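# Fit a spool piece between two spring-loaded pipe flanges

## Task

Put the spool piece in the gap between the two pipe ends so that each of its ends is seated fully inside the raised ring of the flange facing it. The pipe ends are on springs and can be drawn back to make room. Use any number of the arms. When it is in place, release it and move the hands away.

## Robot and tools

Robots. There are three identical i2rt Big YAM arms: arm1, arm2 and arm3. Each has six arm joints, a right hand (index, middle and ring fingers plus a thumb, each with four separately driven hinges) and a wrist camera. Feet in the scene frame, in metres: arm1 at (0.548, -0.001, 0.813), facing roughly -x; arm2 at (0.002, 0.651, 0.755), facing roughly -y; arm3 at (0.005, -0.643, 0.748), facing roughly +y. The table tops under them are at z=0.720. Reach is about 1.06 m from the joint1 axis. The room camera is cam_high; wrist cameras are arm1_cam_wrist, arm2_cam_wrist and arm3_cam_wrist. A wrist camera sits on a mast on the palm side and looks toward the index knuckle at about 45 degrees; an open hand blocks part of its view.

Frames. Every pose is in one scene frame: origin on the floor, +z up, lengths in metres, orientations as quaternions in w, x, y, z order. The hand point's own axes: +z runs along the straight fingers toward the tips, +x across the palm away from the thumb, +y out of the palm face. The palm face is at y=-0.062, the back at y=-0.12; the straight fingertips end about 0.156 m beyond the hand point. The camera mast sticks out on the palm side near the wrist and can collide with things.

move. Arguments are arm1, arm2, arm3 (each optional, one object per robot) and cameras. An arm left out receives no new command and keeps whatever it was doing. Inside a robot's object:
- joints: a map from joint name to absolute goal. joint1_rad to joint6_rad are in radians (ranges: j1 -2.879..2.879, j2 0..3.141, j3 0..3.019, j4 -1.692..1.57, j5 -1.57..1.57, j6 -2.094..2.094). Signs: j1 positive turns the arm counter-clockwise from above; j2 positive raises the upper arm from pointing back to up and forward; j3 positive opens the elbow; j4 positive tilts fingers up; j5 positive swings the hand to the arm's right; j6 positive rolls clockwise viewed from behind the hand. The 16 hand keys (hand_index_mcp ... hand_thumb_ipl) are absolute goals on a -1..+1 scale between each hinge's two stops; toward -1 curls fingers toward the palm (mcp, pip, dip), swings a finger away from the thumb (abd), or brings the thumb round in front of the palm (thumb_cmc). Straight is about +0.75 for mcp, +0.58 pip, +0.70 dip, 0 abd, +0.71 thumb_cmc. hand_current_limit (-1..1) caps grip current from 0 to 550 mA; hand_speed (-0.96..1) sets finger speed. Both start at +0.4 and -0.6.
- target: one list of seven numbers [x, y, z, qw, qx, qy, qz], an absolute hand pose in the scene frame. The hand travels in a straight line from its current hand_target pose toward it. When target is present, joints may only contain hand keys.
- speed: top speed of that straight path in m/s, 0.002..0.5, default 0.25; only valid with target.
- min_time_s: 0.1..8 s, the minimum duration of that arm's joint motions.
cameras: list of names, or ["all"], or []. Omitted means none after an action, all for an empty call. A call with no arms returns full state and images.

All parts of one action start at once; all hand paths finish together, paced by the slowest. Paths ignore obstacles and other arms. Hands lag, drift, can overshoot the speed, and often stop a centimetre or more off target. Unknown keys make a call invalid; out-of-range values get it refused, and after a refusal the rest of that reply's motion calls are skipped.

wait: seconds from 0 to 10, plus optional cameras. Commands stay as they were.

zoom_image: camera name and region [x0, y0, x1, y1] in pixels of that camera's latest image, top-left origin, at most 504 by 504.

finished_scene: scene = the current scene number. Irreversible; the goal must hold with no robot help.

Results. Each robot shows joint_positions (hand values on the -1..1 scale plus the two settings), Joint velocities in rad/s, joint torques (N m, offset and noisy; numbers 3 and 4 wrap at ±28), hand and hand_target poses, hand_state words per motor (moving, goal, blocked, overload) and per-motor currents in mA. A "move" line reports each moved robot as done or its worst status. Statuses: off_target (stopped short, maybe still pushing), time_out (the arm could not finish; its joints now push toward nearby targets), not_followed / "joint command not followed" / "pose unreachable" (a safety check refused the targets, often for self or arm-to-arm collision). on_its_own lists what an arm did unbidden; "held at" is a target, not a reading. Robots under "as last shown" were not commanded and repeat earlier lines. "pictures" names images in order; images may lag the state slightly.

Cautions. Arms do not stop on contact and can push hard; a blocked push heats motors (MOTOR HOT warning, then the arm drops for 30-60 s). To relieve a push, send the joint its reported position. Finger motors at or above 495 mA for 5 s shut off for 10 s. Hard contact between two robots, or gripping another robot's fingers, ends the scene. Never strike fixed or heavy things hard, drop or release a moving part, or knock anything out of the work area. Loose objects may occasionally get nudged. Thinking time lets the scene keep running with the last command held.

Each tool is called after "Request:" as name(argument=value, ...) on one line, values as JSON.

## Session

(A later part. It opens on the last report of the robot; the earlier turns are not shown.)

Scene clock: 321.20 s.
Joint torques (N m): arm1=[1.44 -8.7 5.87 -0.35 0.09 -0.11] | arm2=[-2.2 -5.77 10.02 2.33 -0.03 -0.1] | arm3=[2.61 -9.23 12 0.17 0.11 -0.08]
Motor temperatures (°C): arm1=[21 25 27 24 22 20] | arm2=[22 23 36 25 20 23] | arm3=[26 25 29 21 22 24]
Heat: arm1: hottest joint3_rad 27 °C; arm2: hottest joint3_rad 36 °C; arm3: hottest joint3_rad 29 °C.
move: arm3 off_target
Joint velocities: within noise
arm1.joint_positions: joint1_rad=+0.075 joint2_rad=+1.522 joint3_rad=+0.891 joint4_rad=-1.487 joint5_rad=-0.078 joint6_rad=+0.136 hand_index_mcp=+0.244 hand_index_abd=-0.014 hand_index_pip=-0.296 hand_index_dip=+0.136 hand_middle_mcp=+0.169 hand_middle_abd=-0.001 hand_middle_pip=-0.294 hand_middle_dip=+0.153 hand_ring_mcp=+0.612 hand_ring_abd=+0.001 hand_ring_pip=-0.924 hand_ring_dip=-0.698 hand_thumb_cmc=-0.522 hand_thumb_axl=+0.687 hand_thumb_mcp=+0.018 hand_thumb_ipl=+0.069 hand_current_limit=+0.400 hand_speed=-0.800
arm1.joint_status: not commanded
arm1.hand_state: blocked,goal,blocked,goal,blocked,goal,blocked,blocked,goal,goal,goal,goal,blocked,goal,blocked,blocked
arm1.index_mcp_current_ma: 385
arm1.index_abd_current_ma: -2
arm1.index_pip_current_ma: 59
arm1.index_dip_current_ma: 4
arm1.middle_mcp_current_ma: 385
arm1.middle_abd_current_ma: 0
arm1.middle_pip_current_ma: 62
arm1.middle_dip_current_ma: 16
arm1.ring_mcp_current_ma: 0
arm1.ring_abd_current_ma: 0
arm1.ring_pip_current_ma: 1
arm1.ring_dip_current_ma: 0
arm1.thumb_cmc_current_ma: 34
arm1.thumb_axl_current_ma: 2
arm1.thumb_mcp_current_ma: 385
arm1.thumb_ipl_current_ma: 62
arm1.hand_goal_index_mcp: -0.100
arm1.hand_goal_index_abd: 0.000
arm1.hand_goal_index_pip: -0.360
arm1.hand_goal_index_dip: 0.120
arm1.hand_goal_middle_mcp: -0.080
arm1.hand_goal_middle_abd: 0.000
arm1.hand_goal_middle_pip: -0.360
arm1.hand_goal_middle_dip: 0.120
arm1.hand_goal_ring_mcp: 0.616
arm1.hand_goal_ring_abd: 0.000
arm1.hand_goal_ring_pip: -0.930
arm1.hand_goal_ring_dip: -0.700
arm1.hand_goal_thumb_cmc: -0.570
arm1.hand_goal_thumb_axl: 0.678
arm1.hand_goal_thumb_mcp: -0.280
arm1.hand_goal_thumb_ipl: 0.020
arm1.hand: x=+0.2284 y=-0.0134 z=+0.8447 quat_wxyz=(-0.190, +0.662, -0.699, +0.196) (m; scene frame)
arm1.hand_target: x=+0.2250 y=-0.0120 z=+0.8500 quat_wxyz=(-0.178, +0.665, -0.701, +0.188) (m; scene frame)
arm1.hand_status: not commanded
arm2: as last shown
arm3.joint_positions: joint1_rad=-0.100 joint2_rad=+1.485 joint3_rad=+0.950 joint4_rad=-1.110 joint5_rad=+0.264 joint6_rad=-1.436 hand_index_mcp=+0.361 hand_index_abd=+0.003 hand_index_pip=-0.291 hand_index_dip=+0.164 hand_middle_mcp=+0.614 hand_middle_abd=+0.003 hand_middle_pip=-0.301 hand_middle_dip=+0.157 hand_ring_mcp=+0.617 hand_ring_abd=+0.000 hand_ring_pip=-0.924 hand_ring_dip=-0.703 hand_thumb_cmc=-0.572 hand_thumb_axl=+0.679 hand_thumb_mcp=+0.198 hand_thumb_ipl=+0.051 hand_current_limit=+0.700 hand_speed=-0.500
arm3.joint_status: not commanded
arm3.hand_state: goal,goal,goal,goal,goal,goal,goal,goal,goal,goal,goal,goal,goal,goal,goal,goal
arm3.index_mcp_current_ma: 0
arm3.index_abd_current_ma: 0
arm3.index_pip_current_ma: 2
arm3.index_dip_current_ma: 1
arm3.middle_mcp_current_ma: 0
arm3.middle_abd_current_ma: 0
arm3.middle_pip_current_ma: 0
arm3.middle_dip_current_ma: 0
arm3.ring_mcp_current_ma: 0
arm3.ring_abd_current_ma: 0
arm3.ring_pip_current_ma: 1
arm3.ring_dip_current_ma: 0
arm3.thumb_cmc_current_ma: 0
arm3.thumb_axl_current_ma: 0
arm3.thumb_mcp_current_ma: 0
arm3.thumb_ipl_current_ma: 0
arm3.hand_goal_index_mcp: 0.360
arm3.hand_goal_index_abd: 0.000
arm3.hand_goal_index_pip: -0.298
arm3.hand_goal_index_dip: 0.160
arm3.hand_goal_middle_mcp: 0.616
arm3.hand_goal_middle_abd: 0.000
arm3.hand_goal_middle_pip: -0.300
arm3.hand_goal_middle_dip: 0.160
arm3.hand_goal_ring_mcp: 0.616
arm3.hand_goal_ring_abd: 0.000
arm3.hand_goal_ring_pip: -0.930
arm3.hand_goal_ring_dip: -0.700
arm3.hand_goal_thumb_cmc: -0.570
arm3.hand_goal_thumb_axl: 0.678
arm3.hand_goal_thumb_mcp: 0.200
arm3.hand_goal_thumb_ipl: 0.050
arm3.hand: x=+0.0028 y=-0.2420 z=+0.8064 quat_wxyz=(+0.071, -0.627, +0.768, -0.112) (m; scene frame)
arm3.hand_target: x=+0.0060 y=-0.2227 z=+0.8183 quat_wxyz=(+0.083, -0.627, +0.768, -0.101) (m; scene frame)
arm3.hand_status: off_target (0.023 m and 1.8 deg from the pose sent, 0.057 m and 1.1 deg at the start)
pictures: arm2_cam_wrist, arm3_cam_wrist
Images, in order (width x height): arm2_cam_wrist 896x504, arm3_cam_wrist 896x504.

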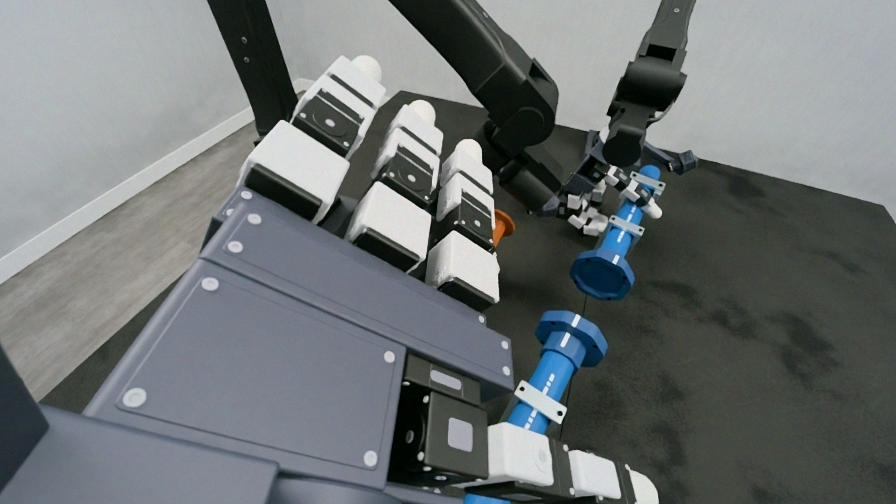

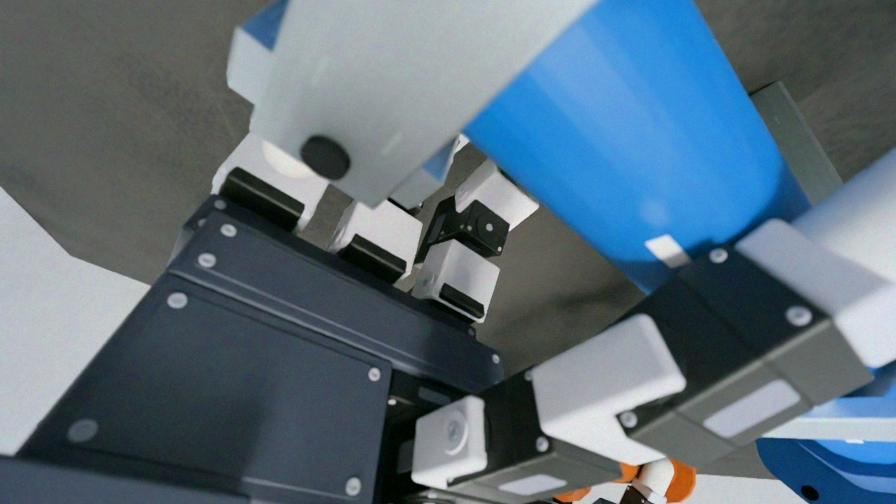

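Request:
move(arm3={"target": [0.083, -0.2500, 0.835, -0.0826, 0.6273, -0.7677, 0.1010], "speed": 0.12, "joints": {"hand_index_mcp": 0.6, "hand_thumb_mcp": 0.23, "hand_thumb_ipl": 0.17}}, cameras=[])

Request:
move(arm3={"target": [0.109, -0.2500, 0.98, -0.1638, 0.6112, -0.7480, 0.2004], "speed": 0.25, "joints": {"hand_middle_mcp": 0.616, "hand_middle_pip": -0.93, "hand_middle_dip": -0.7}}, cameras=[])

Request:
move(arm3={"joints": {"joint1_rad": 0.3, "joint2_rad": 1.45, "joint3_rad": 1.4, "joint4_rad": -1.4, "joint5_rad": 0.5, "joint6_rad": -0.2, "hand_index_mcp": 1.0, "hand_index_pip": 0.576, "hand_index_dip": 0.696}}, cameras=[])

Request:
move(arm3={"joints": {"joint1_rad": 0.44, "joint2_rad": 1.92, "joint3_rad": 1.85, "joint4_rad": -1.55, "joint5_rad": 0.6, "joint6_rad": 0.585}}, cameras=["cam_high", "arm2_cam_wrist"])

Scene clock: 343.10 s.
Joint torques (N m): arm1=[1.44 -8.76 5.85 -0.31 0.09 -0.11] | arm2=[-2.26 -5.6 10.03 2.36 -0.02 -0.1] | arm3=[2.43 -9.88 10.55 0.73 -0.05 -0.05]
Motor temperatures (°C): arm1=[21 25 27 23 22 20] | arm2=[22 23 36 25 20 23] | arm3=[26 25 31 21 22 23]
Heat: arm1: hottest joint3_rad 27 °C; arm2: hottest joint3_rad 36 °C; arm3: hottest joint3_rad 31 °C.
move: arm3 off_target
Joint velocities: within noise
arm1, arm2: as last shown
arm3.joint_positions: joint1_rad=-0.306 joint2_rad=+1.438 joint3_rad=+0.950 joint4_rad=-1.110 joint5_rad=+0.271 joint6_rad=-1.650 hand_index_mcp=+0.598 hand_index_abd=+0.003 hand_index_pip=-0.291 hand_index_dip=+0.164 hand_middle_mcp=+0.614 hand_middle_abd=+0.003 hand_middle_pip=-0.301 hand_middle_dip=+0.157 hand_ring_mcp=+0.617 hand_ring_abd=+0.000 hand_ring_pip=-0.924 hand_ring_dip=-0.703 hand_thumb_cmc=-0.572 hand_thumb_axl=+0.679 hand_thumb_mcp=+0.219 hand_thumb_ipl=+0.165 hand_current_limit=+0.700 hand_speed=-0.500
arm3.joint_status: all done
arm3.hand_state: goal,goal,goal,goal,goal,goal,goal,goal,goal,goal,goal,goal,goal,goal,goal,goal
arm3.index_mcp_current_ma: 0
arm3.index_abd_current_ma: 0
arm3.index_pip_current_ma: 1
arm3.index_dip_current_ma: 0
arm3.middle_mcp_current_ma: 0
arm3.middle_abd_current_ma: 0
arm3.middle_pip_current_ma: 0
arm3.middle_dip_current_ma: 0
arm3.ring_mcp_current_ma: 0
arm3.ring_abd_current_ma: 0
arm3.ring_pip_current_ma: 1
arm3.ring_dip_current_ma: 0
arm3.thumb_cmc_current_ma: 0
arm3.thumb_axl_current_ma: 0
arm3.thumb_mcp_current_ma: -5
arm3.thumb_ipl_current_ma: -1
arm3.hand_goal_index_mcp: 0.600
arm3.hand_goal_index_abd: 0.000
arm3.hand_goal_index_pip: -0.298
arm3.hand_goal_index_dip: 0.160
arm3.hand_goal_middle_mcp: 0.616
arm3.hand_goal_middle_abd: 0.000
arm3.hand_goal_middle_pip: -0.300
arm3.hand_goal_middle_dip: 0.160
arm3.hand_goal_ring_mcp: 0.616
arm3.hand_goal_ring_abd: 0.000
arm3.hand_goal_ring_pip: -0.930
arm3.hand_goal_ring_dip: -0.700
arm3.hand_goal_thumb_cmc: -0.570
arm3.hand_goal_thumb_axl: 0.678
arm3.hand_goal_thumb_mcp: 0.230
arm3.hand_goal_thumb_ipl: 0.170
arm3.hand: x=+0.0773 y=-0.2635 z=+0.8224 quat_wxyz=(+0.067, -0.628, +0.767, -0.113) (m; scene frame)
arm3.hand_target: x=+0.0829 y=-0.2504 z=+0.8353 quat_wxyz=(+0.083, -0.627, +0.768, -0.101) (m; scene frame)
arm3.hand_status: off_target (0.019 m and 2.3 deg from the pose sent, 0.086 m and 1.8 deg at the start)
pictures: none
No camera images: "cameras" was empty.

Scene clock: 344.57 s.
Joint torques (N m): arm1=[1.44 -8.76 5.85 -0.34 0.09 -0.11] | arm2=[-2.14 -5.77 10.04 2.36 -0.04 -0.1] | arm3=[3.14 -8.41 13.94 0.09 0.53 0.1]
Motor temperatures (°C): arm1=[21 25 27 23 22 20] | arm2=[22 23 36 25 20 23] | arm3=[26 25 31 21 22 23]
Heat: arm1: hottest joint3_rad 27 °C; arm2: hottest joint3_rad 36 °C; arm3: hottest joint3_rad 31 °C.
move: arm3 off_target
Joint velocities: within noise
arm1, arm2: as last shown
arm3.joint_positions: joint1_rad=-0.252 joint2_rad=+1.335 joint3_rad=+1.242 joint4_rad=-1.509 joint5_rad=+0.528 joint6_rad=-1.603 hand_index_mcp=+0.598 hand_index_abd=+0.003 hand_index_pip=-0.292 hand_index_dip=+0.164 hand_middle_mcp=+0.614 hand_middle_abd=+0.003 hand_middle_pip=-0.924 hand_middle_dip=-0.697 hand_ring_mcp=+0.617 hand_ring_abd=+0.000 hand_ring_pip=-0.924 hand_ring_dip=-0.703 hand_thumb_cmc=-0.572 hand_thumb_axl=+0.679 hand_thumb_mcp=+0.220 hand_thumb_ipl=+0.166 hand_current_limit=+0.700 hand_speed=-0.500
arm3.joint_status: all done
arm3.hand_state: goal,goal,goal,goal,goal,goal,goal,goal,goal,goal,goal,goal,goal,goal,goal,goal
arm3.index_mcp_current_ma: 0
arm3.index_abd_current_ma: 0
arm3.index_pip_current_ma: 1
arm3.index_dip_current_ma: 0
arm3.middle_mcp_current_ma: 0
arm3.middle_abd_current_ma: 0
arm3.middle_pip_current_ma: 1
arm3.middle_dip_current_ma: 0
arm3.ring_mcp_current_ma: 0
arm3.ring_abd_current_ma: 0
arm3.ring_pip_current_ma: 1
arm3.ring_dip_current_ma: 0
arm3.thumb_cmc_current_ma: 0
arm3.thumb_axl_current_ma: 0
arm3.thumb_mcp_current_ma: -5
arm3.thumb_ipl_current_ma: -1
arm3.hand_goal_index_mcp: 0.600
arm3.hand_goal_index_abd: 0.000
arm3.hand_goal_index_pip: -0.298
arm3.hand_goal_index_dip: 0.160
arm3.hand_goal_middle_mcp: 0.616
arm3.hand_goal_middle_abd: 0.000
arm3.hand_goal_middle_pip: -0.930
arm3.hand_goal_middle_dip: -0.700
arm3.hand_goal_ring_mcp: 0.616
arm3.hand_goal_ring_abd: 0.000
arm3.hand_goal_ring_pip: -0.930
arm3.hand_goal_ring_dip: -0.700
arm3.hand_goal_thumb_cmc: -0.570
arm3.hand_goal_thumb_axl: 0.678
arm3.hand_goal_thumb_mcp: 0.230
arm3.hand_goal_thumb_ipl: 0.170
arm3.hand: x=+0.1078 y=-0.2667 z=+0.9626 quat_wxyz=(+0.148, -0.616, +0.744, -0.211) (m; scene frame)
arm3.hand_target: x=+0.1088 y=-0.2508 z=+0.9799 quat_wxyz=(+0.164, -0.611, +0.748, -0.200) (m; scene frame)
arm3.hand_status: off_target (0.024 m and 2.3 deg from the pose sent, 0.161 m and 15.2 deg at the start)
pictures: none
No camera images: "cameras" was empty.

Scene clock: 346.27 s.
Joint torques (N m): arm1=[1.49 -8.7 5.86 -0.34 0.1 -0.1] | arm2=[-2.26 -5.66 10.03 2.32 -0.04 -0.1] | arm3=[2.96 -11.22 14.16 1.11 0.67 0.23]
Motor temperatures (°C): arm1=[21 25 27 23 22 20] | arm2=[22 23 36 25 20 23] | arm3=[26 25 31 21 22 23]
Heat: arm1: hottest joint3_rad 27 °C; arm2: hottest joint3_rad 36 °C; arm3: hottest joint3_rad 31 °C.
move: arm3 done
Joint velocities: within noise
arm1, arm2: as last shown
arm3.joint_positions: joint1_rad=+0.299 joint2_rad=+1.448 joint3_rad=+1.347 joint4_rad=-1.406 joint5_rad=+0.499 joint6_rad=-0.210 hand_index_mcp=+0.990 hand_index_abd=+0.000 hand_index_pip=+0.571 hand_index_dip=+0.693 hand_middle_mcp=+0.615 hand_middle_abd=+0.003 hand_middle_pip=-0.924 hand_middle_dip=-0.697 hand_ring_mcp=+0.617 hand_ring_abd=+0.000 hand_ring_pip=-0.924 hand_ring_dip=-0.703 hand_thumb_cmc=-0.573 hand_thumb_axl=+0.679 hand_thumb_mcp=+0.220 hand_thumb_ipl=+0.166 hand_current_limit=+0.700 hand_speed=-0.500
arm3.joint_status: all done
arm3.hand_state: goal,goal,goal,goal,goal,goal,goal,goal,goal,goal,goal,goal,goal,goal,goal,goal
arm3.index_mcp_current_ma: -3
arm3.index_abd_current_ma: 0
arm3.index_pip_current_ma: -1
arm3.index_dip_current_ma: 0
arm3.middle_mcp_current_ma: 0
arm3.middle_abd_current_ma: 0
arm3.middle_pip_current_ma: 1
arm3.middle_dip_current_ma: 0
arm3.ring_mcp_current_ma: 0
arm3.ring_abd_current_ma: 0
arm3.ring_pip_current_ma: 1
arm3.ring_dip_current_ma: 0
arm3.thumb_cmc_current_ma: 0
arm3.thumb_axl_current_ma: 0
arm3.thumb_mcp_current_ma: -4
arm3.thumb_ipl_current_ma: -1
arm3.hand_goal_index_mcp: 1.000
arm3.hand_goal_index_abd: 0.000
arm3.hand_goal_index_pip: 0.576
arm3.hand_goal_index_dip: 0.696
arm3.hand_goal_middle_mcp: 0.616
arm3.hand_goal_middle_abd: 0.000
arm3.hand_goal_middle_pip: -0.930
arm3.hand_goal_middle_dip: -0.700
arm3.hand_goal_ring_mcp: 0.616
arm3.hand_goal_ring_abd: 0.000
arm3.hand_goal_ring_pip: -0.930
arm3.hand_goal_ring_dip: -0.700
arm3.hand_goal_thumb_cmc: -0.570
arm3.hand_goal_thumb_axl: 0.678
arm3.hand_goal_thumb_mcp: 0.230
arm3.hand_goal_thumb_ipl: 0.170
arm3.hand: x=-0.0778 y=-0.1199 z=+1.0111 quat_wxyz=(+0.243, -0.246, +0.937, +0.050) (m; scene frame)
arm3.hand_target: x=-0.0817 y=-0.1063 z=+1.0374 quat_wxyz=(+0.241, -0.235, +0.938, +0.079) (m; scene frame)
arm3.hand_status: not commanded
pictures: none
No camera images: "cameras" was empty.

Scene clock: 347.80 s.
Joint torques (N m): arm1=[1.55 -8.76 5.82 -0.32 0.1 -0.1] | arm2=[-2.14 -5.89 10.04 2.39 -0.03 -0.11] | arm3=[2.2 -18.55 13.71 0.17 0.89 0.2]
Motor temperatures (°C): arm1=[21 25 27 23 22 20] | arm2=[22 23 36 25 20 23] | arm3=[26 25 31 21 23 23]
Heat: arm1: hottest joint3_rad 27 °C; arm2: hottest joint3_rad 36 °C; arm3: hottest joint3_rad 31 °C.
move: arm3 done
Joint velocities: within noise
arm1: as last shown
arm2.joint_positions: joint1_rad=+0.502 joint2_rad=+0.846 joint3_rad=+0.713 joint4_rad=+0.106 joint5_rad=+0.174 joint6_rad=+0.656 hand_index_mcp=+0.761 hand_index_abd=+0.001 hand_index_pip=+0.577 hand_index_dip=+0.696 hand_middle_mcp=+0.760 hand_middle_abd=+0.001 hand_middle_pip=+0.577 hand_middle_dip=+0.696 hand_ring_mcp=+0.760 hand_ring_abd=+0.001 hand_ring_pip=+0.577 hand_ring_dip=+0.696 hand_thumb_cmc=+0.720 hand_thumb_axl=+0.677 hand_thumb_mcp=+0.226 hand_thumb_ipl=+0.168 hand_current_limit=+0.400 hand_speed=-0.600
arm2.joint_status: not commanded
arm2.hand_state: goal,goal,goal,goal,goal,goal,goal,goal,goal,goal,goal,goal,goal,goal,goal,goal
arm2.index_mcp_current_ma: 8
arm2.index_abd_current_ma: 0
arm2.index_pip_current_ma: 0
arm2.index_dip_current_ma: 0
arm2.middle_mcp_current_ma: 8
arm2.middle_abd_current_ma: 0
arm2.middle_pip_current_ma: 0
arm2.middle_dip_current_ma: 0
arm2.ring_mcp_current_ma: 7
arm2.ring_abd_current_ma: 1
arm2.ring_pip_current_ma: 0
arm2.ring_dip_current_ma: 0
arm2.thumb_cmc_current_ma: 6
arm2.thumb_axl_current_ma: 0
arm2.thumb_mcp_current_ma: 0
arm2.thumb_ipl_current_ma: 0
arm2.hand_goal_index_mcp: 0.754
arm2.hand_goal_index_abd: 0.000
arm2.hand_goal_index_pip: 0.576
arm2.hand_goal_index_dip: 0.696
arm2.hand_goal_middle_mcp: 0.754
arm2.hand_goal_middle_abd: 0.000
arm2.hand_goal_middle_pip: 0.576
arm2.hand_goal_middle_dip: 0.696
arm2.hand_goal_ring_mcp: 0.754
arm2.hand_goal_ring_abd: 0.000
arm2.hand_goal_ring_pip: 0.576
arm2.hand_goal_ring_dip: 0.696
arm2.hand_goal_thumb_cmc: 0.714
arm2.hand_goal_thumb_axl: 0.678
arm2.hand_goal_thumb_mcp: 0.226
arm2.hand_goal_thumb_ipl: 0.168
arm2.hand: x=+0.1370 y=+0.2205 z=+1.2050 quat_wxyz=(+0.611, +0.713, -0.107, +0.327) (m; scene frame)
arm2.hand_target: x=+0.1301 y=+0.2200 z=+1.1999 quat_wxyz=(+0.610, +0.717, -0.111, +0.319) (m; scene frame)
arm2.hand_status: not commanded
arm3.joint_positions: joint1_rad=+0.446 joint2_rad=+1.924 joint3_rad=+1.801 joint4_rad=-1.544 joint5_rad=+0.599 joint6_rad=+0.575 hand_index_mcp=+0.995 hand_index_abd=+0.000 hand_index_pip=+0.573 hand_index_dip=+0.693 hand_middle_mcp=+0.617 hand_middle_abd=+0.003 hand_middle_pip=-0.925 hand_middle_dip=-0.697 hand_ring_mcp=+0.617 hand_ring_abd=+0.000 hand_ring_pip=-0.924 hand_ring_dip=-0.703 hand_thumb_cmc=-0.574 hand_thumb_axl=+0.679 hand_thumb_mcp=+0.221 hand_thumb_ipl=+0.166 hand_current_limit=+0.700 hand_speed=-0.500
arm3.joint_status: all done
arm3.hand_state: goal,goal,goal,goal,goal,goal,goal,goal,goal,goal,goal,goal,goal,goal,goal,goal
arm3.index_mcp_current_ma: -1
arm3.index_abd_current_ma: 0
arm3.index_pip_current_ma: 0
arm3.index_dip_current_ma: 0
arm3.middle_mcp_current_ma: 0
arm3.middle_abd_current_ma: 0
arm3.middle_pip_current_ma: 1
arm3.middle_dip_current_ma: 0
arm3.ring_mcp_current_ma: 0
arm3.ring_abd_current_ma: 0
arm3.ring_pip_current_ma: 1
arm3.ring_dip_current_ma: 0
arm3.thumb_cmc_current_ma: 0
arm3.thumb_axl_current_ma: 0
arm3.thumb_mcp_current_ma: -4
arm3.thumb_ipl_current_ma: -1
arm3.hand_goal_index_mcp: 1.000
arm3.hand_goal_index_abd: 0.000
arm3.hand_goal_index_pip: 0.576
arm3.hand_goal_index_dip: 0.696
arm3.hand_goal_middle_mcp: 0.616
arm3.hand_goal_middle_abd: 0.000
arm3.hand_goal_middle_pip: -0.930
arm3.hand_goal_middle_dip: -0.700
arm3.hand_goal_ring_mcp: 0.616
arm3.hand_goal_ring_abd: 0.000
arm3.hand_goal_ring_pip: -0.930
arm3.hand_goal_ring_dip: -0.700
arm3.hand_goal_thumb_cmc: -0.570
arm3.hand_goal_thumb_axl: 0.678
arm3.hand_goal_thumb_mcp: 0.230
arm3.hand_goal_thumb_ipl: 0.170
arm3.hand: x=-0.1472 y=-0.0084 z=+0.9845 quat_wxyz=(+0.276, +0.037, +0.954, +0.111) (m; scene frame)
arm3.hand_target: x=-0.1466 y=+0.0004 z=+1.0085 quat_wxyz=(+0.265, +0.051, +0.954, +0.132) (m; scene frame)
arm3.hand_status: not commanded
pictures: arm2_cam_wrist, cam_high
Images, in order (width x height): arm2_cam_wrist 896x504, cam_high 896x504.

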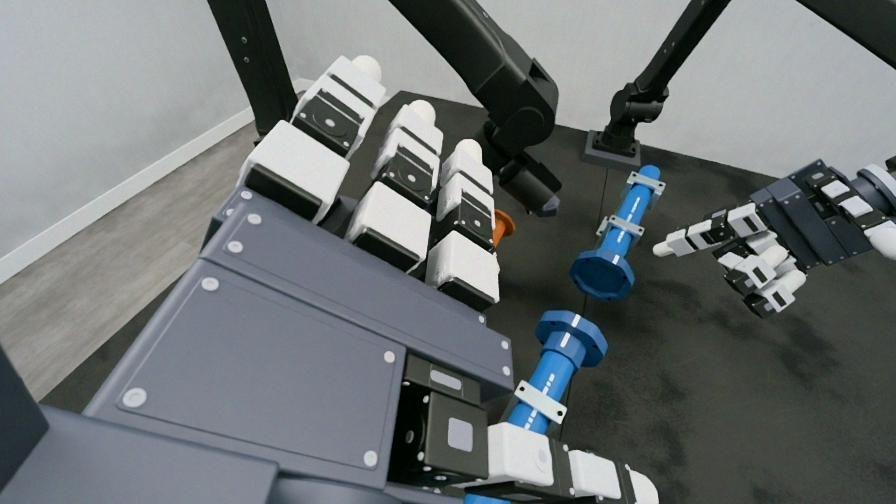

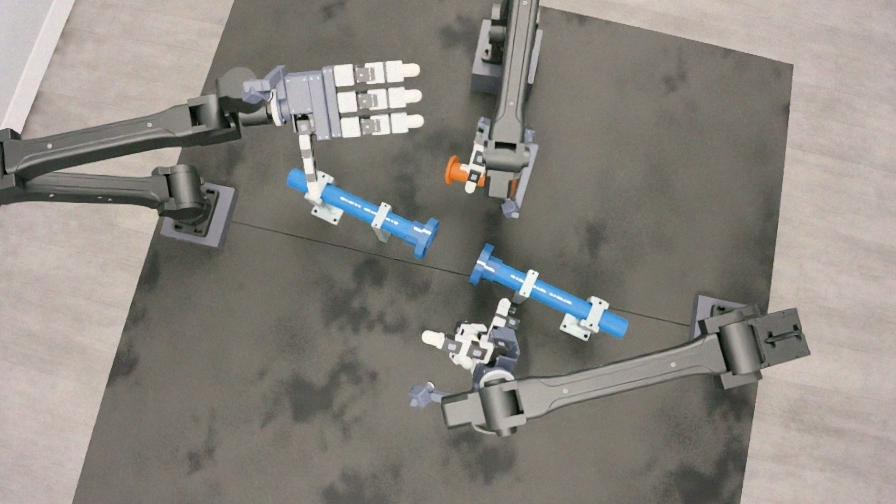

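Request:
move(arm3={"target": [-0.124, 0.138, 0.967, 0.2692, 0.0505, 0.9526, 0.1258], "speed": 0.15}, cameras=["cam_high", "arm2_cam_wrist", "arm3_cam_wrist"])

Request:
zoom_image(camera="arm2_cam_wrist", region=[500, 220, 760, 440])

Request:
zoom_image(camera="cam_high", region=[370, 190, 550, 380])

Scene clock: 350.67 s.
Joint torques (N m): arm1=[1.49 -8.82 5.85 -0.32 0.08 -0.1] | arm2=[-2.32 -5.6 9.99 2.35 -0.03 -0.11] | arm3=[2.49 -22.01 14.31 0.23 0.81 0.08]
Motor temperatures (°C): arm1=[21 25 27 23 22 20] | arm2=[22 23 36 25 20 23] | arm3=[26 25 31 21 23 23]
Heat: arm1: hottest joint3_rad 27 °C; arm2: hottest joint3_rad 36 °C; arm3: hottest joint3_rad 31 °C.
move: arm3 off_target
Joint velocities: within noise
arm1, arm2: as last shown
arm3.joint_positions: joint1_rad=+0.328 joint2_rad=+2.297 joint3_rad=+2.346 joint4_rad=-1.632 joint5_rad=+0.607 joint6_rad=+0.452 hand_index_mcp=+0.996 hand_index_abd=+0.000 hand_index_pip=+0.573 hand_index_dip=+0.693 hand_middle_mcp=+0.617 hand_middle_abd=+0.003 hand_middle_pip=-0.925 hand_middle_dip=-0.697 hand_ring_mcp=+0.617 hand_ring_abd=+0.000 hand_ring_pip=-0.924 hand_ring_dip=-0.703 hand_thumb_cmc=-0.574 hand_thumb_axl=+0.679 hand_thumb_mcp=+0.221 hand_thumb_ipl=+0.166 hand_current_limit=+0.700 hand_speed=-0.500
arm3.joint_status: not commanded
arm3.hand_state: goal,goal,goal,goal,goal,goal,goal,goal,goal,goal,goal,goal,goal,goal,goal,goal
arm3.index_mcp_current_ma: -1
arm3.index_abd_current_ma: 0
arm3.index_pip_current_ma: 0
arm3.index_dip_current_ma: 0
arm3.middle_mcp_current_ma: 0
arm3.middle_abd_current_ma: 0
arm3.middle_pip_current_ma: 1
arm3.middle_dip_current_ma: 0
arm3.ring_mcp_current_ma: 0
arm3.ring_abd_current_ma: 0
arm3.ring_pip_current_ma: 1
arm3.ring_dip_current_ma: 0
arm3.thumb_cmc_current_ma: 0
arm3.thumb_axl_current_ma: 0
arm3.thumb_mcp_current_ma: -4
arm3.thumb_ipl_current_ma: -1
arm3.hand_goal_index_mcp: 1.000
arm3.hand_goal_index_abd: 0.000
arm3.hand_goal_index_pip: 0.576
arm3.hand_goal_index_dip: 0.696
arm3.hand_goal_middle_mcp: 0.616
arm3.hand_goal_middle_abd: 0.000
arm3.hand_goal_middle_pip: -0.930
arm3.hand_goal_middle_dip: -0.700
arm3.hand_goal_ring_mcp: 0.616
arm3.hand_goal_ring_abd: 0.000
arm3.hand_goal_ring_pip: -0.930
arm3.hand_goal_ring_dip: -0.700
arm3.hand_goal_thumb_cmc: -0.570
arm3.hand_goal_thumb_axl: 0.678
arm3.hand_goal_thumb_mcp: 0.230
arm3.hand_goal_thumb_ipl: 0.170
arm3.hand: x=-0.1223 y=+0.1284 z=+0.9584 quat_wxyz=(+0.274, +0.047, +0.953, +0.116) (m; scene frame)
arm3.hand_target: x=-0.1237 y=+0.1372 z=+0.9670 quat_wxyz=(+0.269, +0.050, +0.953, +0.127) (m; scene frame)
arm3.hand_status: off_target (0.013 m and 1.3 deg from the pose sent, 0.149 m and 2.4 deg at the start)
pictures: arm2_cam_wrist, arm3_cam_wrist, cam_high
Images, in order (width x height): arm2_cam_wrist 896x504, arm3_cam_wrist 896x504, cam_high 896x504.

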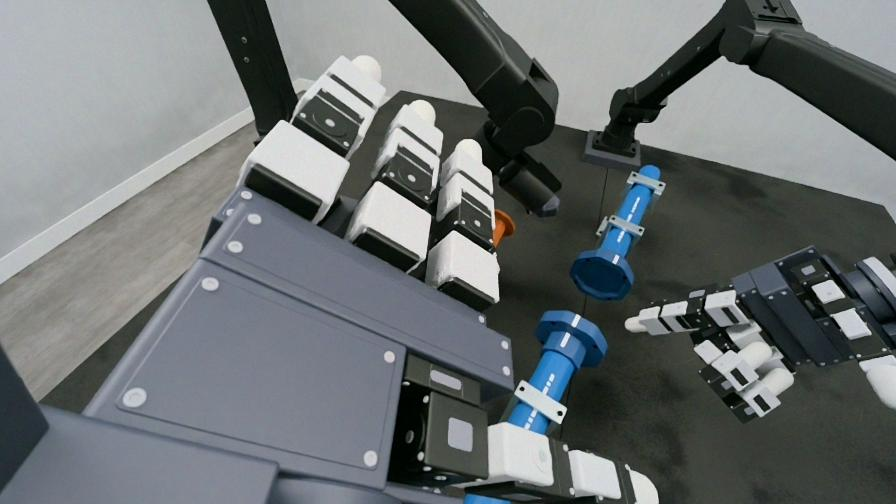

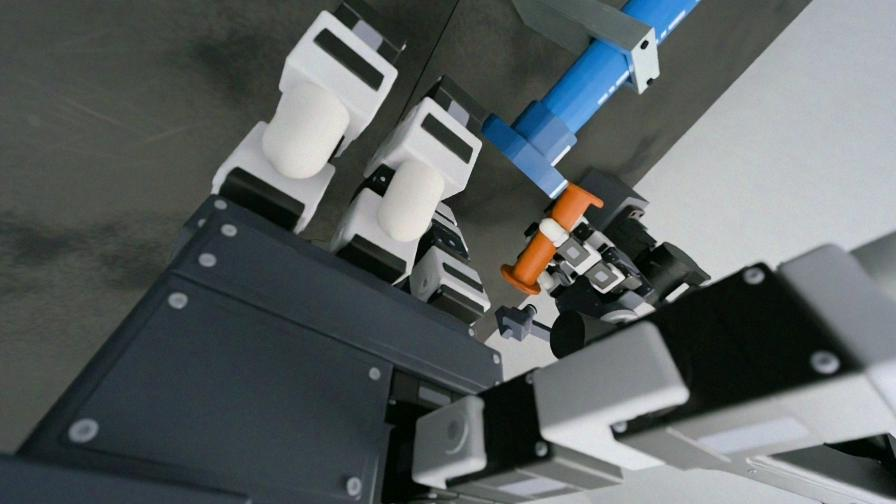

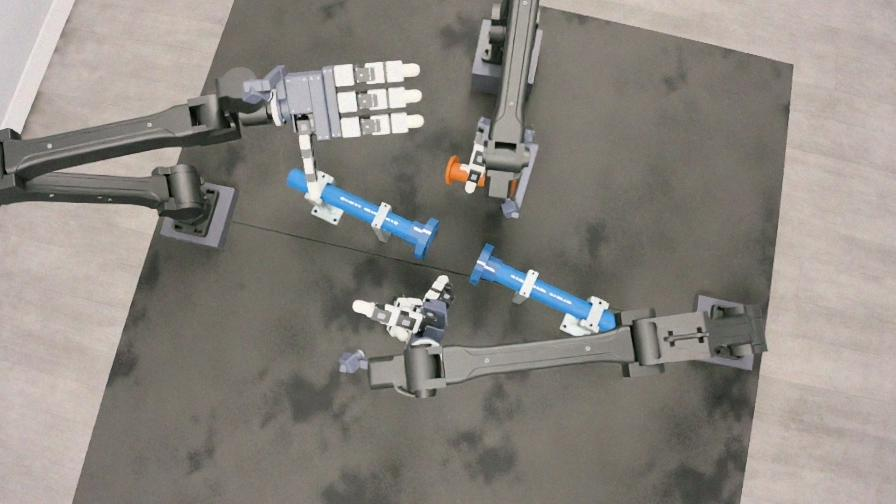

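Scaled by 1.938 from the camera's 896x504 image, which has a finer 1280x720 frame.

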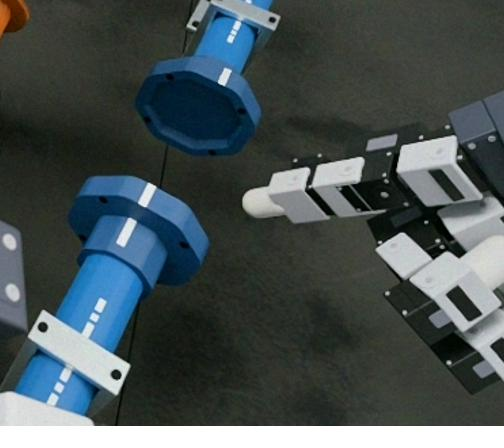

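Scaled by 2.653 from the camera's 896x504 image, which has a finer 1280x720 frame.

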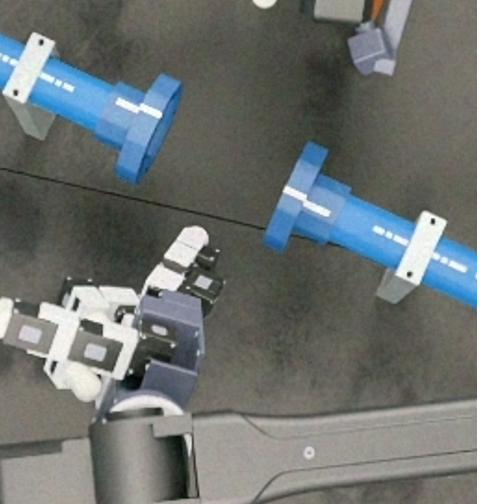

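Request:
move(arm3={"target": [-0.107, 0.159, 0.926, 0.2692, 0.0505, 0.9526, 0.1258], "speed": 0.1}, cameras=["cam_high", "arm2_cam_wrist", "arm3_cam_wrist"])

Request:
zoom_image(camera="arm2_cam_wrist", region=[500, 220, 760, 440])

Request:
zoom_image(camera="cam_high", region=[370, 190, 550, 380])

Scene clock: 355.87 s.
Joint torques (N m): arm1=[1.44 -8.82 5.83 -0.32 0.09 -0.1] | arm2=[-2.2 -5.77 10.04 2.33 -0.03 -0.1] | arm3=[2.55 -22.95 12.98 0.94 0.74 0.01]
Motor temperatures (°C): arm1=[21 25 27 23 22 20] | arm2=[22 23 36 25 20 23] | arm3=[26 26 31 21 23 23]
Heat: arm1: hottest joint3_rad 27 °C; arm2: hottest joint3_rad 36 °C; arm3: hottest joint3_rad 31 °C.
move: arm3 off_target
Joint velocities: within noise
arm1, arm2: as last shown
arm3.joint_positions: joint1_rad=+0.295 joint2_rad=+2.354 joint3_rad=+2.346 joint4_rad=-1.561 joint5_rad=+0.607 joint6_rad=+0.419 hand_index_mcp=+0.996 hand_index_abd=+0.000 hand_index_pip=+0.573 hand_index_dip=+0.693 hand_middle_mcp=+0.617 hand_middle_abd=+0.003 hand_middle_pip=-0.925 hand_middle_dip=-0.697 hand_ring_mcp=+0.617 hand_ring_abd=+0.000 hand_ring_pip=-0.924 hand_ring_dip=-0.703 hand_thumb_cmc=-0.574 hand_thumb_axl=+0.679 hand_thumb_mcp=+0.221 hand_thumb_ipl=+0.166 hand_current_limit=+0.700 hand_speed=-0.500
arm3.joint_status: not commanded
arm3.hand_state: goal,goal,goal,goal,goal,goal,goal,goal,goal,goal,goal,goal,goal,goal,goal,goal
arm3.index_mcp_current_ma: -1
arm3.index_abd_current_ma: 0
arm3.index_pip_current_ma: 0
arm3.index_dip_current_ma: 0
arm3.middle_mcp_current_ma: 0
arm3.middle_abd_current_ma: 0
arm3.middle_pip_current_ma: 1
arm3.middle_dip_current_ma: 0
arm3.ring_mcp_current_ma: 0
arm3.ring_abd_current_ma: 0
arm3.ring_pip_current_ma: 1
arm3.ring_dip_current_ma: 0
arm3.thumb_cmc_current_ma: 0
arm3.thumb_axl_current_ma: 0
arm3.thumb_mcp_current_ma: -4
arm3.thumb_ipl_current_ma: -1
arm3.hand_goal_index_mcp: 1.000
arm3.hand_goal_index_abd: 0.000
arm3.hand_goal_index_pip: 0.576
arm3.hand_goal_index_dip: 0.696
arm3.hand_goal_middle_mcp: 0.616
arm3.hand_goal_middle_abd: 0.000
arm3.hand_goal_middle_pip: -0.930
arm3.hand_goal_middle_dip: -0.700
arm3.hand_goal_ring_mcp: 0.616
arm3.hand_goal_ring_abd: 0.000
arm3.hand_goal_ring_pip: -0.930
arm3.hand_goal_ring_dip: -0.700
arm3.hand_goal_thumb_cmc: -0.570
arm3.hand_goal_thumb_axl: 0.678
arm3.hand_goal_thumb_mcp: 0.230
arm3.hand_goal_thumb_ipl: 0.170
arm3.hand: x=-0.1044 y=+0.1490 z=+0.9186 quat_wxyz=(+0.276, +0.049, +0.953, +0.113) (m; scene frame)
arm3.hand_target: x=-0.1070 y=+0.1583 z=+0.9261 quat_wxyz=(+0.269, +0.050, +0.953, +0.126) (m; scene frame)
arm3.hand_status: off_target (0.013 m and 1.7 deg from the pose sent, 0.047 m and 1.3 deg at the start)
pictures: arm2_cam_wrist, arm3_cam_wrist, cam_high
Images, in order (width x height): arm2_cam_wrist 896x504, arm3_cam_wrist 896x504, cam_high 896x504.

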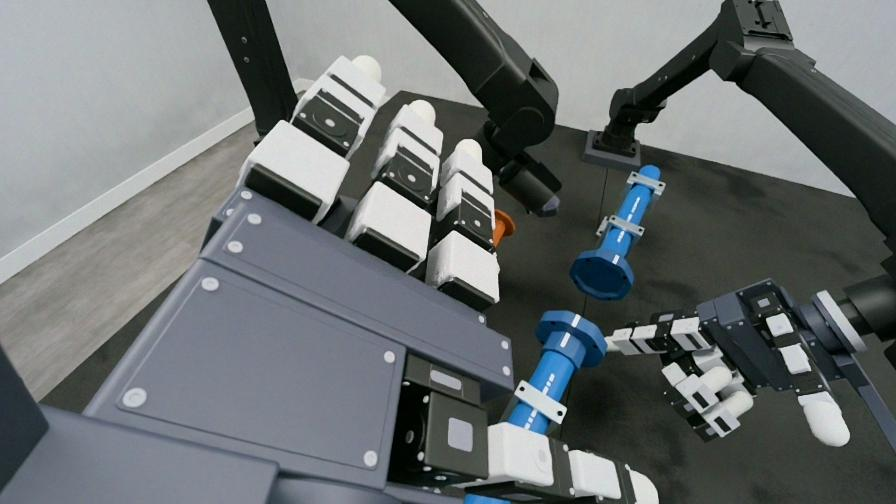

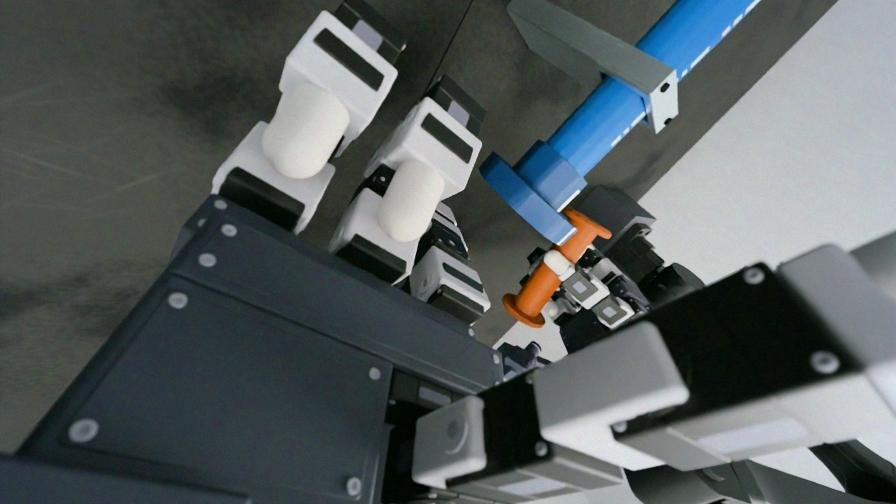

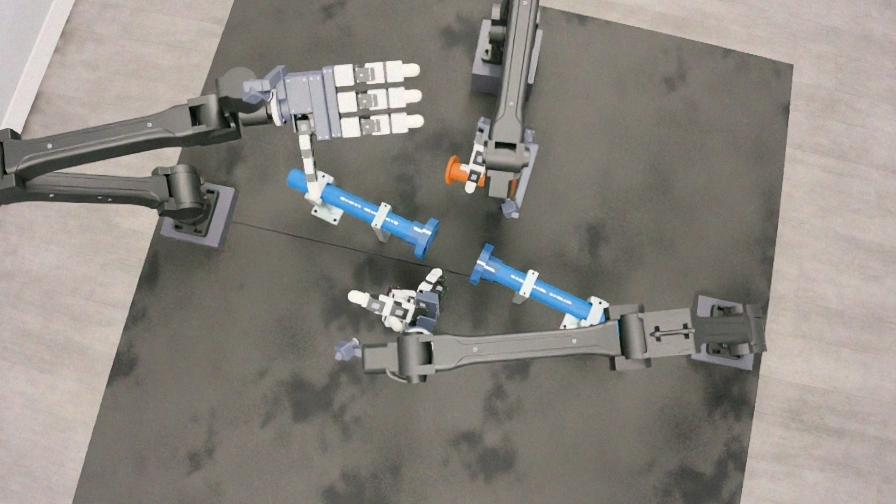

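Scaled by 1.938 from the camera's 896x504 image, which has a finer 1280x720 frame.

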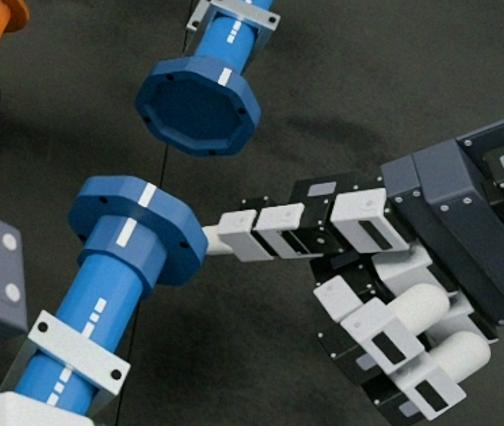

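Scaled by 2.653 from the camera's 896x504 image, which has a finer 1280x720 frame.

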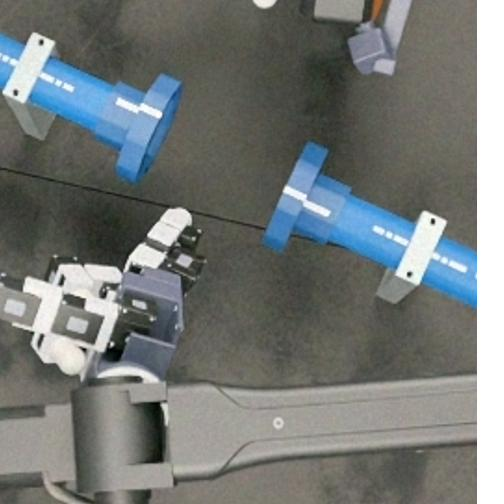

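Request:
move(arm3={"target": [-0.087, 0.155, 0.891, 0.2692, 0.0505, 0.9526, 0.1258], "speed": 0.06}, cameras=["cam_high", "arm2_cam_wrist", "arm3_cam_wrist"])

Scene clock: 363.37 s.
Joint torques (N m): arm1=[1.61 -8.76 5.82 -0.34 0.1 -0.1] | arm2=[-2.26 -5.71 10.03 2.33 -0.04 -0.1] | arm3=[2.32 -24.18 8.62 0.98 0.75 0.02]
Motor temperatures (°C): arm1=[21 25 27 23 22 20] | arm2=[22 23 36 25 20 23] | arm3=[26 27 31 21 23 23]
Heat: arm1: hottest joint3_rad 27 °C; arm2: hottest joint3_rad 36 °C; arm3: hottest joint3_rad 31 °C.
move: arm3 done
Joint velocities: within noise
arm1, arm2: as last shown
arm3.joint_positions: joint1_rad=+0.272 joint2_rad=+2.339 joint3_rad=+2.235 joint4_rad=-1.423 joint5_rad=+0.606 joint6_rad=+0.390 hand_index_mcp=+0.996 hand_index_abd=+0.000 hand_index_pip=+0.573 hand_index_dip=+0.693 hand_middle_mcp=+0.617 hand_middle_abd=+0.003 hand_middle_pip=-0.925 hand_middle_dip=-0.697 hand_ring_mcp=+0.617 hand_ring_abd=+0.000 hand_ring_pip=-0.924 hand_ring_dip=-0.703 hand_thumb_cmc=-0.574 hand_thumb_axl=+0.679 hand_thumb_mcp=+0.221 hand_thumb_ipl=+0.166 hand_current_limit=+0.700 hand_speed=-0.500
arm3.joint_status: not commanded
arm3.hand_state: goal,goal,goal,goal,goal,goal,goal,goal,goal,goal,goal,goal,goal,goal,goal,goal
arm3.index_mcp_current_ma: -1
arm3.index_abd_current_ma: 0
arm3.index_pip_current_ma: 0
arm3.index_dip_current_ma: 0
arm3.middle_mcp_current_ma: 0
arm3.middle_abd_current_ma: 0
arm3.middle_pip_current_ma: 1
arm3.middle_dip_current_ma: 0
arm3.ring_mcp_current_ma: 0
arm3.ring_abd_current_ma: 0
arm3.ring_pip_current_ma: 1
arm3.ring_dip_current_ma: 0
arm3.thumb_cmc_current_ma: 0
arm3.thumb_axl_current_ma: 0
arm3.thumb_mcp_current_ma: -4
arm3.thumb_ipl_current_ma: -1
arm3.hand_goal_index_mcp: 1.000
arm3.hand_goal_index_abd: 0.000
arm3.hand_goal_index_pip: 0.576
arm3.hand_goal_index_dip: 0.696
arm3.hand_goal_middle_mcp: 0.616
arm3.hand_goal_middle_abd: 0.000
arm3.hand_goal_middle_pip: -0.930
arm3.hand_goal_middle_dip: -0.700
arm3.hand_goal_ring_mcp: 0.616
arm3.hand_goal_ring_abd: 0.000
arm3.hand_goal_ring_pip: -0.930
arm3.hand_goal_ring_dip: -0.700
arm3.hand_goal_thumb_cmc: -0.570
arm3.hand_goal_thumb_axl: 0.678
arm3.hand_goal_thumb_mcp: 0.230
arm3.hand_goal_thumb_ipl: 0.170
arm3.hand: x=-0.0893 y=+0.1548 z=+0.8891 quat_wxyz=(+0.271, +0.052, +0.953, +0.125) (m; scene frame)
arm3.hand_target: x=-0.0871 y=+0.1550 z=+0.8910 quat_wxyz=(+0.270, +0.051, +0.953, +0.126) (m; scene frame)
arm3.hand_status: done (0.003 m and 0.3 deg from the pose sent, 0.033 m and 1.7 deg at the start)
pictures: arm2_cam_wrist, arm3_cam_wrist, cam_high
Images, in order (width x height): arm2_cam_wrist 896x504, arm3_cam_wrist 896x504, cam_high 896x504.

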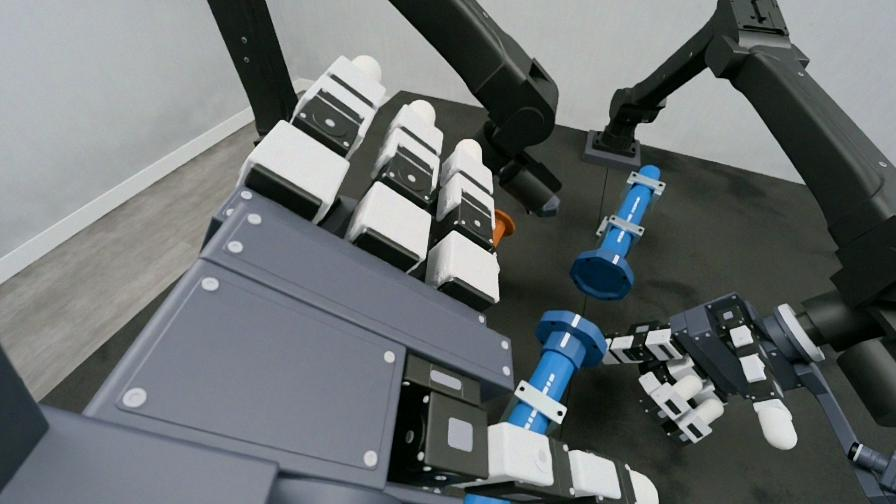

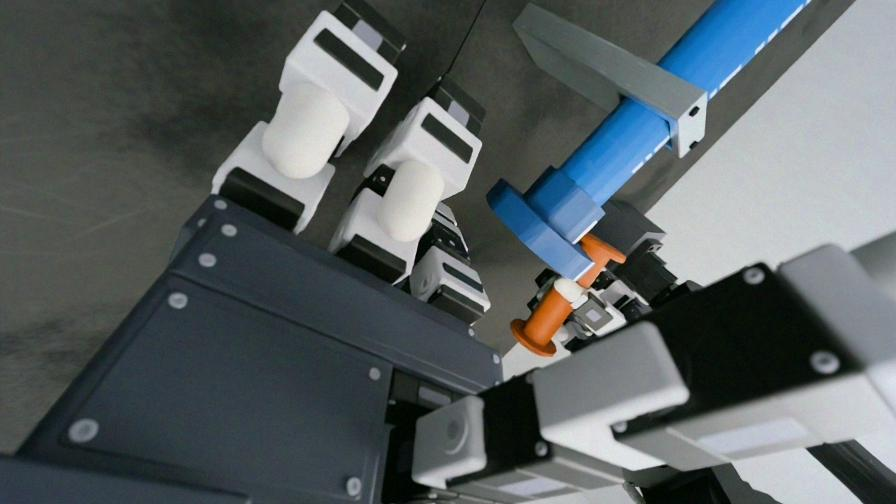

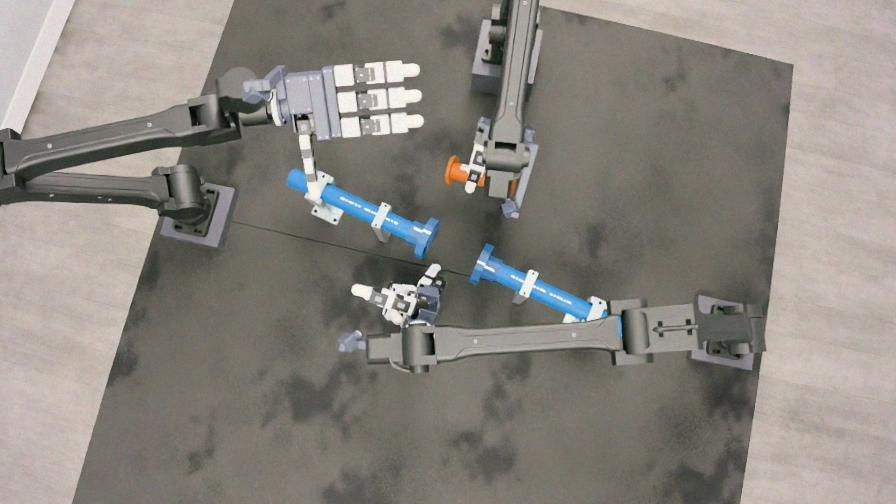

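Request:
zoom_image(camera="cam_high", region=[370, 190, 550, 340])

Request:
zoom_image(camera="arm2_cam_wrist", region=[500, 220, 760, 440])

Scaled by 2.800 from the camera's 896x504 image, which has a finer 1280x720 frame.

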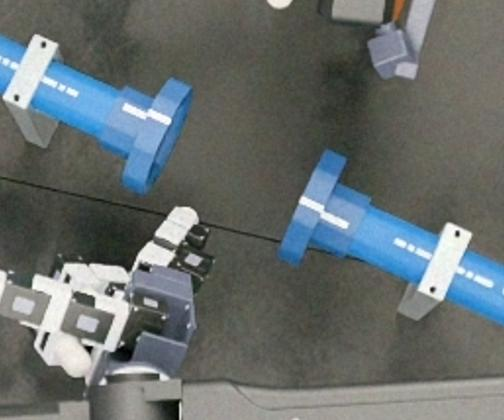

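Scaled by 1.938 from the camera's 896x504 image, which has a finer 1280x720 frame.

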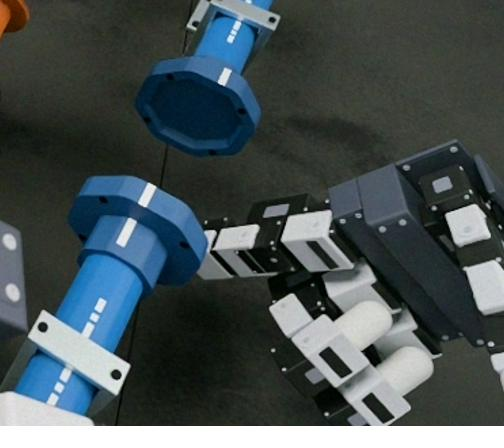

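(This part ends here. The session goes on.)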